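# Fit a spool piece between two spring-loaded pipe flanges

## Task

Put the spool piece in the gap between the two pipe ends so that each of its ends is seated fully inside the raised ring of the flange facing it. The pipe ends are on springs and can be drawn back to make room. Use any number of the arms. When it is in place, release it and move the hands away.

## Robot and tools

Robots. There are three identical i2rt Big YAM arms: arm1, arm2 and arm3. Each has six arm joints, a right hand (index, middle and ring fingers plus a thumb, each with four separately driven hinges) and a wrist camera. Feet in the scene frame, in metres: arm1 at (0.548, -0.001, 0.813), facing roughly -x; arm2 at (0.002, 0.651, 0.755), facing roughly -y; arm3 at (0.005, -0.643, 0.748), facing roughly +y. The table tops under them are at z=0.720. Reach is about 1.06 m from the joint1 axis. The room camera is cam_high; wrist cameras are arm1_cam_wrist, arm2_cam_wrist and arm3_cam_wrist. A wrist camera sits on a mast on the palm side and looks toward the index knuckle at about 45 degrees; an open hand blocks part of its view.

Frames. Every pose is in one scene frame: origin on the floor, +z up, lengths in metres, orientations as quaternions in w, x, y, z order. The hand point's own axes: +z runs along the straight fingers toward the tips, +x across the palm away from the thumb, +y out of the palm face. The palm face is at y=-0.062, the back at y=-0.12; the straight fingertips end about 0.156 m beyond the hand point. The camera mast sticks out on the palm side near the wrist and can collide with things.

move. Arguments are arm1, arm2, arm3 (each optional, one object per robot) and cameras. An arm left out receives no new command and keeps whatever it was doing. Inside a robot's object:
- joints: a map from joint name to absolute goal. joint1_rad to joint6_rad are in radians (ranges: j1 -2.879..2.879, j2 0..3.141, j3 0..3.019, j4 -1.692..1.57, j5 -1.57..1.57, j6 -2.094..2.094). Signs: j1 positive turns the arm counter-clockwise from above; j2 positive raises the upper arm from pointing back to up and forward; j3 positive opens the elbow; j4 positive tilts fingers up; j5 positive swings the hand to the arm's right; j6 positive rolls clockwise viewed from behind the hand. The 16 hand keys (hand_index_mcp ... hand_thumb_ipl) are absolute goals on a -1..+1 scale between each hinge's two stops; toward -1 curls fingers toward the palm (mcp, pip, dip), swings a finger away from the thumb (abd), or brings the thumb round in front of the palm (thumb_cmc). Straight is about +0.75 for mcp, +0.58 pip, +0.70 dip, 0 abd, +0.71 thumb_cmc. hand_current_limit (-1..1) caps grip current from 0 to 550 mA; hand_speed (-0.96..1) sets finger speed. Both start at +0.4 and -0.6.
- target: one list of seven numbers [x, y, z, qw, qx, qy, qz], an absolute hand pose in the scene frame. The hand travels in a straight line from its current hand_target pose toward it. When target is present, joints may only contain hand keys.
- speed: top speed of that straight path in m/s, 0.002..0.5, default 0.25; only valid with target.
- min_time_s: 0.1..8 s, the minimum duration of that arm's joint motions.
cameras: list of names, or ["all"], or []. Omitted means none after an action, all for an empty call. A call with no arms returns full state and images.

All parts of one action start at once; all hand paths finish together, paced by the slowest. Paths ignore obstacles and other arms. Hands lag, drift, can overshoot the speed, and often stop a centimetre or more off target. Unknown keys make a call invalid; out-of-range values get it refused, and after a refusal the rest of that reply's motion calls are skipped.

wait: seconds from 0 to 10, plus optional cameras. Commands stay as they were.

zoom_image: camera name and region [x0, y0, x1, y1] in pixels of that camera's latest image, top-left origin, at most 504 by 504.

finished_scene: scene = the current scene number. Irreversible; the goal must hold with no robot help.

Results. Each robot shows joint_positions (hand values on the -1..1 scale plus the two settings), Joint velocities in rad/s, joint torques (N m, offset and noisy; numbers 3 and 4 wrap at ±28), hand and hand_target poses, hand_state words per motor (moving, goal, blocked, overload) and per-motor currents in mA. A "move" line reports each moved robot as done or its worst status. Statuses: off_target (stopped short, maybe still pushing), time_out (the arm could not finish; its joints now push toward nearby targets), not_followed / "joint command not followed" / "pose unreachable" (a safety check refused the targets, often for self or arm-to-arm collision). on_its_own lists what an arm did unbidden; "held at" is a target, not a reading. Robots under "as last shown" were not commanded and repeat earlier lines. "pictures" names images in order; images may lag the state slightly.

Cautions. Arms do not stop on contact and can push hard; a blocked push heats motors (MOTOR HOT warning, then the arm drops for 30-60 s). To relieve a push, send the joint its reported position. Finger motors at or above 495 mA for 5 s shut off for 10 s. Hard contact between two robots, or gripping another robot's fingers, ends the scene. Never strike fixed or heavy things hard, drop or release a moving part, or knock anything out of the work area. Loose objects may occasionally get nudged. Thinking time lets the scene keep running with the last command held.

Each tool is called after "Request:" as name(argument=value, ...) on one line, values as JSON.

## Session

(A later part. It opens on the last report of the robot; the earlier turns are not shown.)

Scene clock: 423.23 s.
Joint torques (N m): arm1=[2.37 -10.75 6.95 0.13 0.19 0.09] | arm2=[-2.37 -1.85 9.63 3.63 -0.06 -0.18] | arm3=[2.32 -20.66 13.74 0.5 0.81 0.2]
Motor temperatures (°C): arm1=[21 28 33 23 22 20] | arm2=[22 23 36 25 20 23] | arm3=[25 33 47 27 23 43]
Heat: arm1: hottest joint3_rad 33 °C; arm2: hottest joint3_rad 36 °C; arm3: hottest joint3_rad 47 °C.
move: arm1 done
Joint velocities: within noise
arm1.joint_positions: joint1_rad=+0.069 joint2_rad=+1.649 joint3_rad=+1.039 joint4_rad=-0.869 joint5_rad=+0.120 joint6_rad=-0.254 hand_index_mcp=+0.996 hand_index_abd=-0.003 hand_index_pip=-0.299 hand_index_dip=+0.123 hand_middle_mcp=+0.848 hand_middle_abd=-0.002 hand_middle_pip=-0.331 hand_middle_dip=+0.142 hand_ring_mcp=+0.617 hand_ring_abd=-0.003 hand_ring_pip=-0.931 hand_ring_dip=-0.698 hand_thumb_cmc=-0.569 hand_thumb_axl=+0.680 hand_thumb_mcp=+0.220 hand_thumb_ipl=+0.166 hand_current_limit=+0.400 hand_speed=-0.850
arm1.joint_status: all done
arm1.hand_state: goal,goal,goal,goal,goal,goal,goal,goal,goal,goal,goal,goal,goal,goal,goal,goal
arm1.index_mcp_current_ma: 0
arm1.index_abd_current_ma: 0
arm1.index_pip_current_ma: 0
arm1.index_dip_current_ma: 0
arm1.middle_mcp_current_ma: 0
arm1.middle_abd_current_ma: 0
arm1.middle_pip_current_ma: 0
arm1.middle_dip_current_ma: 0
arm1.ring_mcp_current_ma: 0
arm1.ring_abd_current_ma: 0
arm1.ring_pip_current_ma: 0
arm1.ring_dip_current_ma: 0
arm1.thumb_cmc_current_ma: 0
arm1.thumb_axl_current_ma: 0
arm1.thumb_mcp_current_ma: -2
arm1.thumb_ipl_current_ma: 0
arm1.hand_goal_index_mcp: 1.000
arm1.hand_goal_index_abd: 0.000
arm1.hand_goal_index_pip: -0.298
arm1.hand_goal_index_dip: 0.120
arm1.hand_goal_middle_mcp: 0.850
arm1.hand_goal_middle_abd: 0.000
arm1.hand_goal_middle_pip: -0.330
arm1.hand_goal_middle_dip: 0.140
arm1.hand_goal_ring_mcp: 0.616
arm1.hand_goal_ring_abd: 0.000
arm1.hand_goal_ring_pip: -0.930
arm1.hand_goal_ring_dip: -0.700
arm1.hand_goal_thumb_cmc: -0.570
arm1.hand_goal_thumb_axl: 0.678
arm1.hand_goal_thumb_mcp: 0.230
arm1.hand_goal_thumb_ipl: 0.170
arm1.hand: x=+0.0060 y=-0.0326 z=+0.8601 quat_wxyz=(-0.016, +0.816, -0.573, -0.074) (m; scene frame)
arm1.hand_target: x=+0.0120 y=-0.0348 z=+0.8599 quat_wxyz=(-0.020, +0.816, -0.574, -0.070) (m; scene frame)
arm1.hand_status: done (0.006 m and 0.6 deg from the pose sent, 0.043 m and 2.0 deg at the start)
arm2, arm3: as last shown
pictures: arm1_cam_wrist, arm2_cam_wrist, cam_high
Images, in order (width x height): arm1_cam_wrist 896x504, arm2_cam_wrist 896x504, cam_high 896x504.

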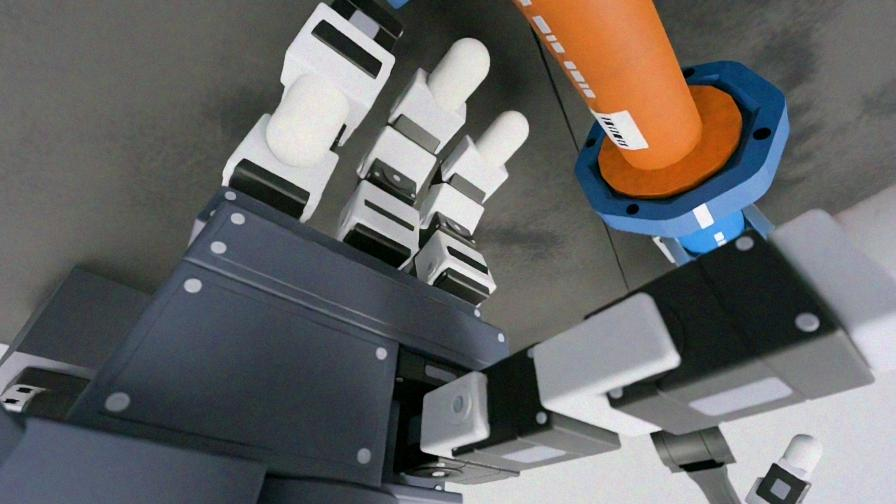

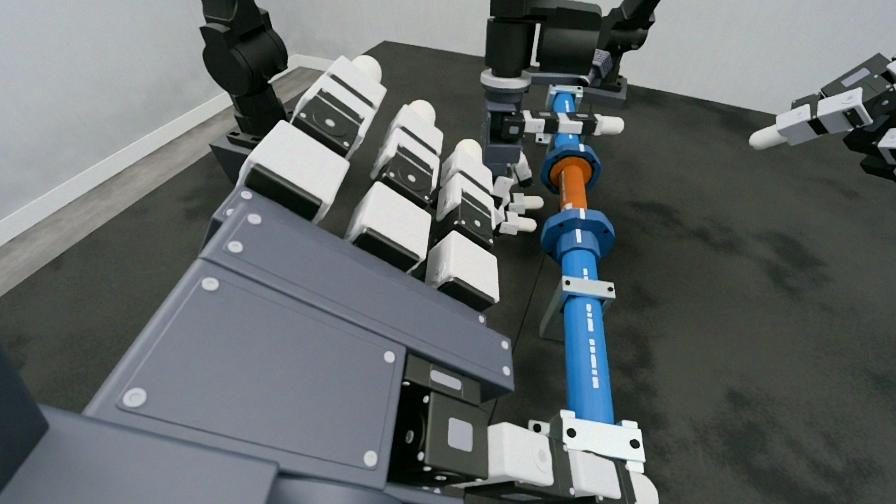

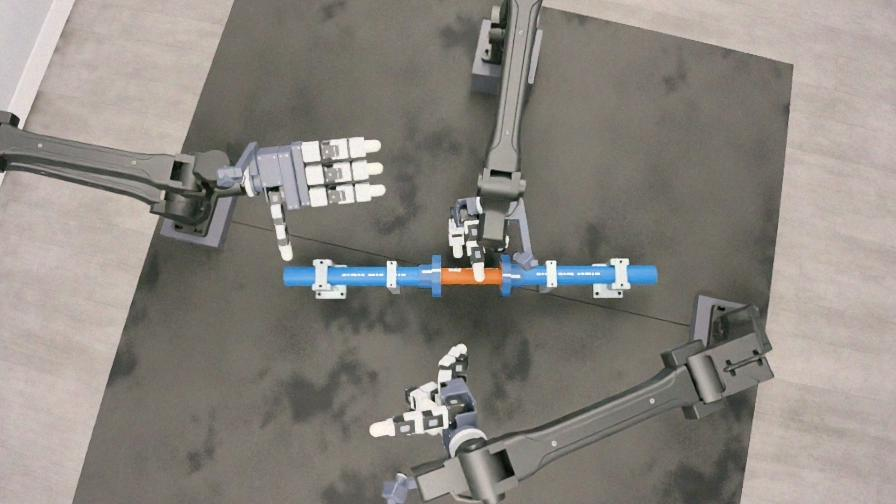

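Request:
move(arm1={"target": [0.10, -0.02, 0.93, -0.02, 0.816, -0.574, -0.07], "speed": 0.2}, cameras=["arm1_cam_wrist", "arm2_cam_wrist", "cam_high"])

Request:
zoom_image(camera="arm2_cam_wrist", region=[535, 135, 615, 205])

Request:
zoom_image(camera="cam_high", region=[425, 240, 515, 310])

Scene clock: 425.20 s.
Joint torques (N m): arm1=[1.32 -7.18 7.6 0.14 0.14 -0.1] | arm2=[-2.2 -1.85 9.63 3.58 -0.05 -0.18] | arm3=[2.08 -20.54 13.6 0.49 0.81 0.21]
Motor temperatures (°C): arm1=[21 28 33 23 22 20] | arm2=[22 23 36 25 20 23] | arm3=[25 33 47 27 23 42]
Heat: arm1: hottest joint3_rad 33 °C; arm2: hottest joint3_rad 36 °C; arm3: hottest joint3_rad 47 °C.
move: arm1 done
Joint velocities: within noise
arm1.joint_positions: joint1_rad=+0.068 joint2_rad=+1.325 joint3_rad=+0.899 joint4_rad=-1.047 joint5_rad=+0.120 joint6_rad=-0.254 hand_index_mcp=+0.996 hand_index_abd=-0.003 hand_index_pip=-0.299 hand_index_dip=+0.123 hand_middle_mcp=+0.848 hand_middle_abd=-0.002 hand_middle_pip=-0.331 hand_middle_dip=+0.142 hand_ring_mcp=+0.617 hand_ring_abd=-0.003 hand_ring_pip=-0.931 hand_ring_dip=-0.698 hand_thumb_cmc=-0.569 hand_thumb_axl=+0.680 hand_thumb_mcp=+0.220 hand_thumb_ipl=+0.166 hand_current_limit=+0.400 hand_speed=-0.850
arm1.joint_status: not commanded
arm1.hand_state: goal,goal,goal,goal,goal,goal,goal,goal,goal,goal,goal,goal,goal,goal,goal,goal
arm1.index_mcp_current_ma: 0
arm1.index_abd_current_ma: 0
arm1.index_pip_current_ma: 0
arm1.index_dip_current_ma: 0
arm1.middle_mcp_current_ma: 0
arm1.middle_abd_current_ma: 0
arm1.middle_pip_current_ma: 0
arm1.middle_dip_current_ma: 0
arm1.ring_mcp_current_ma: 0
arm1.ring_abd_current_ma: 0
arm1.ring_pip_current_ma: 0
arm1.ring_dip_current_ma: 0
arm1.thumb_cmc_current_ma: 0
arm1.thumb_axl_current_ma: 0
arm1.thumb_mcp_current_ma: -2
arm1.thumb_ipl_current_ma: 0
arm1.hand_goal_index_mcp: 1.000
arm1.hand_goal_index_abd: 0.000
arm1.hand_goal_index_pip: -0.298
arm1.hand_goal_index_dip: 0.120
arm1.hand_goal_middle_mcp: 0.850
arm1.hand_goal_middle_abd: 0.000
arm1.hand_goal_middle_pip: -0.330
arm1.hand_goal_middle_dip: 0.140
arm1.hand_goal_ring_mcp: 0.616
arm1.hand_goal_ring_abd: 0.000
arm1.hand_goal_ring_pip: -0.930
arm1.hand_goal_ring_dip: -0.700
arm1.hand_goal_thumb_cmc: -0.570
arm1.hand_goal_thumb_axl: 0.678
arm1.hand_goal_thumb_mcp: 0.230
arm1.hand_goal_thumb_ipl: 0.170
arm1.hand: x=+0.0927 y=-0.0236 z=+0.9335 quat_wxyz=(-0.014, +0.816, -0.574, -0.076) (m; scene frame)
arm1.hand_target: x=+0.0999 y=-0.0201 z=+0.9300 quat_wxyz=(-0.020, +0.816, -0.574, -0.070) (m; scene frame)
arm1.hand_status: done (0.009 m and 1.0 deg from the pose sent, 0.118 m and 0.7 deg at the start)
arm2, arm3: as last shown
pictures: arm1_cam_wrist, arm2_cam_wrist, cam_high
Images, in order (width x height): arm1_cam_wrist 896x504, arm2_cam_wrist 896x504, cam_high 896x504.

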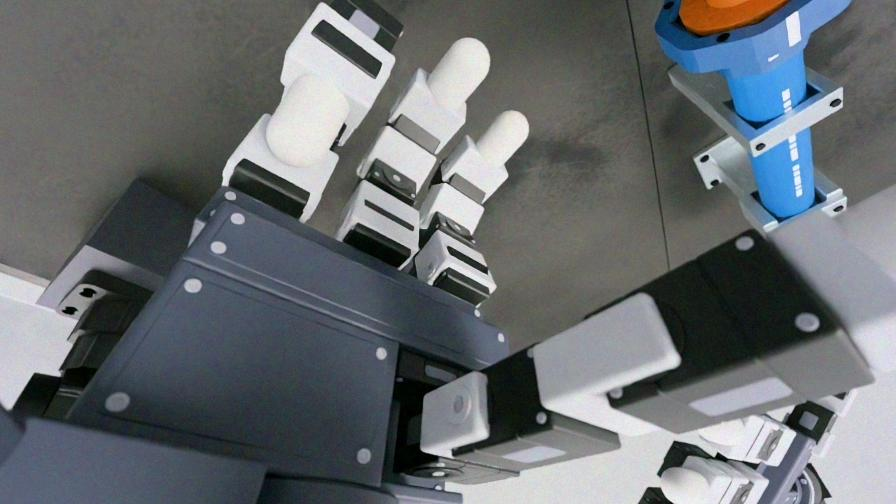

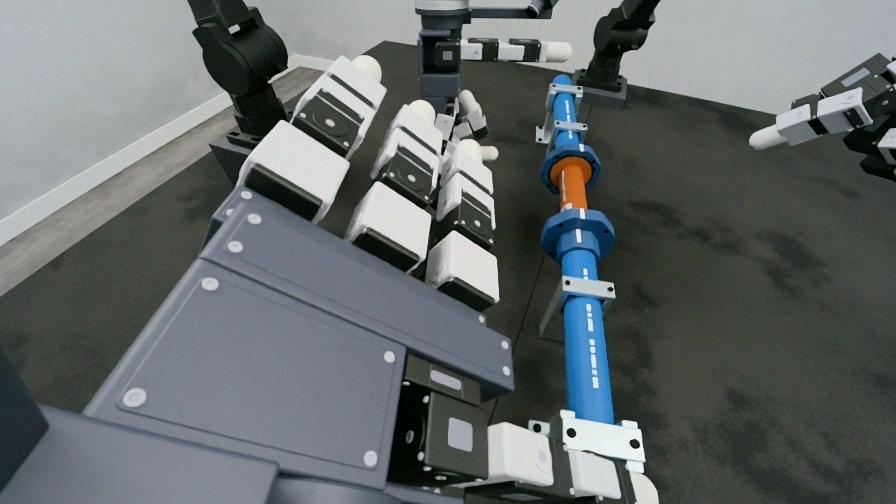

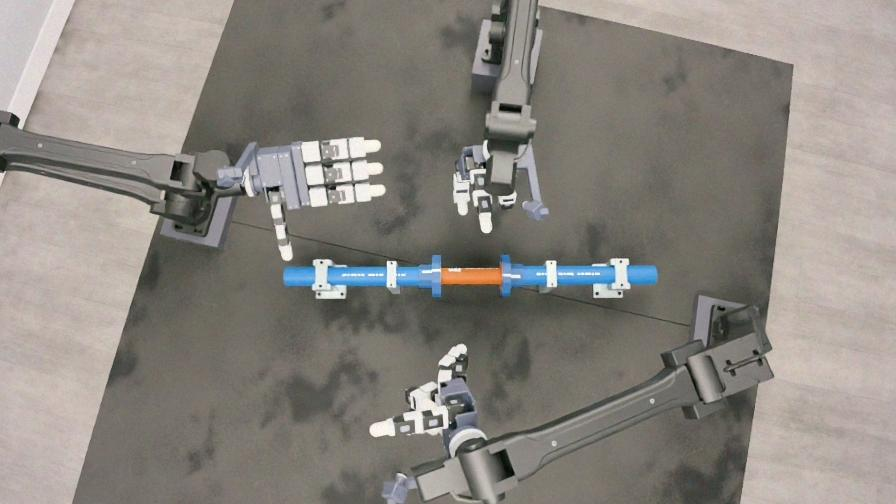

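Scaled by 6.300 from the camera's 896x504 image, which has a finer 1280x720 frame.

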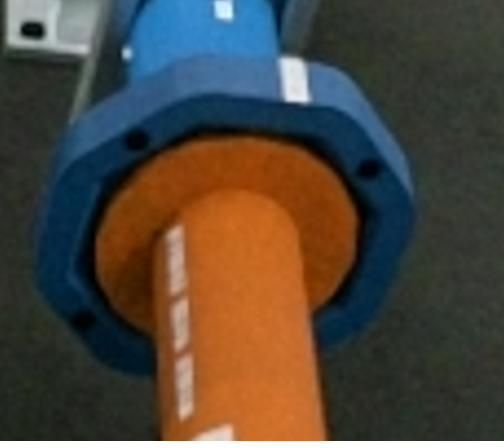

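Scaled by 5.600 from the camera's 896x504 image, which has a finer 1280x720 frame.

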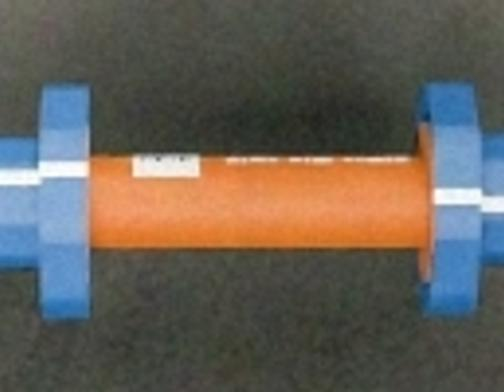

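Request:
finished_scene(scene=2)

The scene is finished: the task was done.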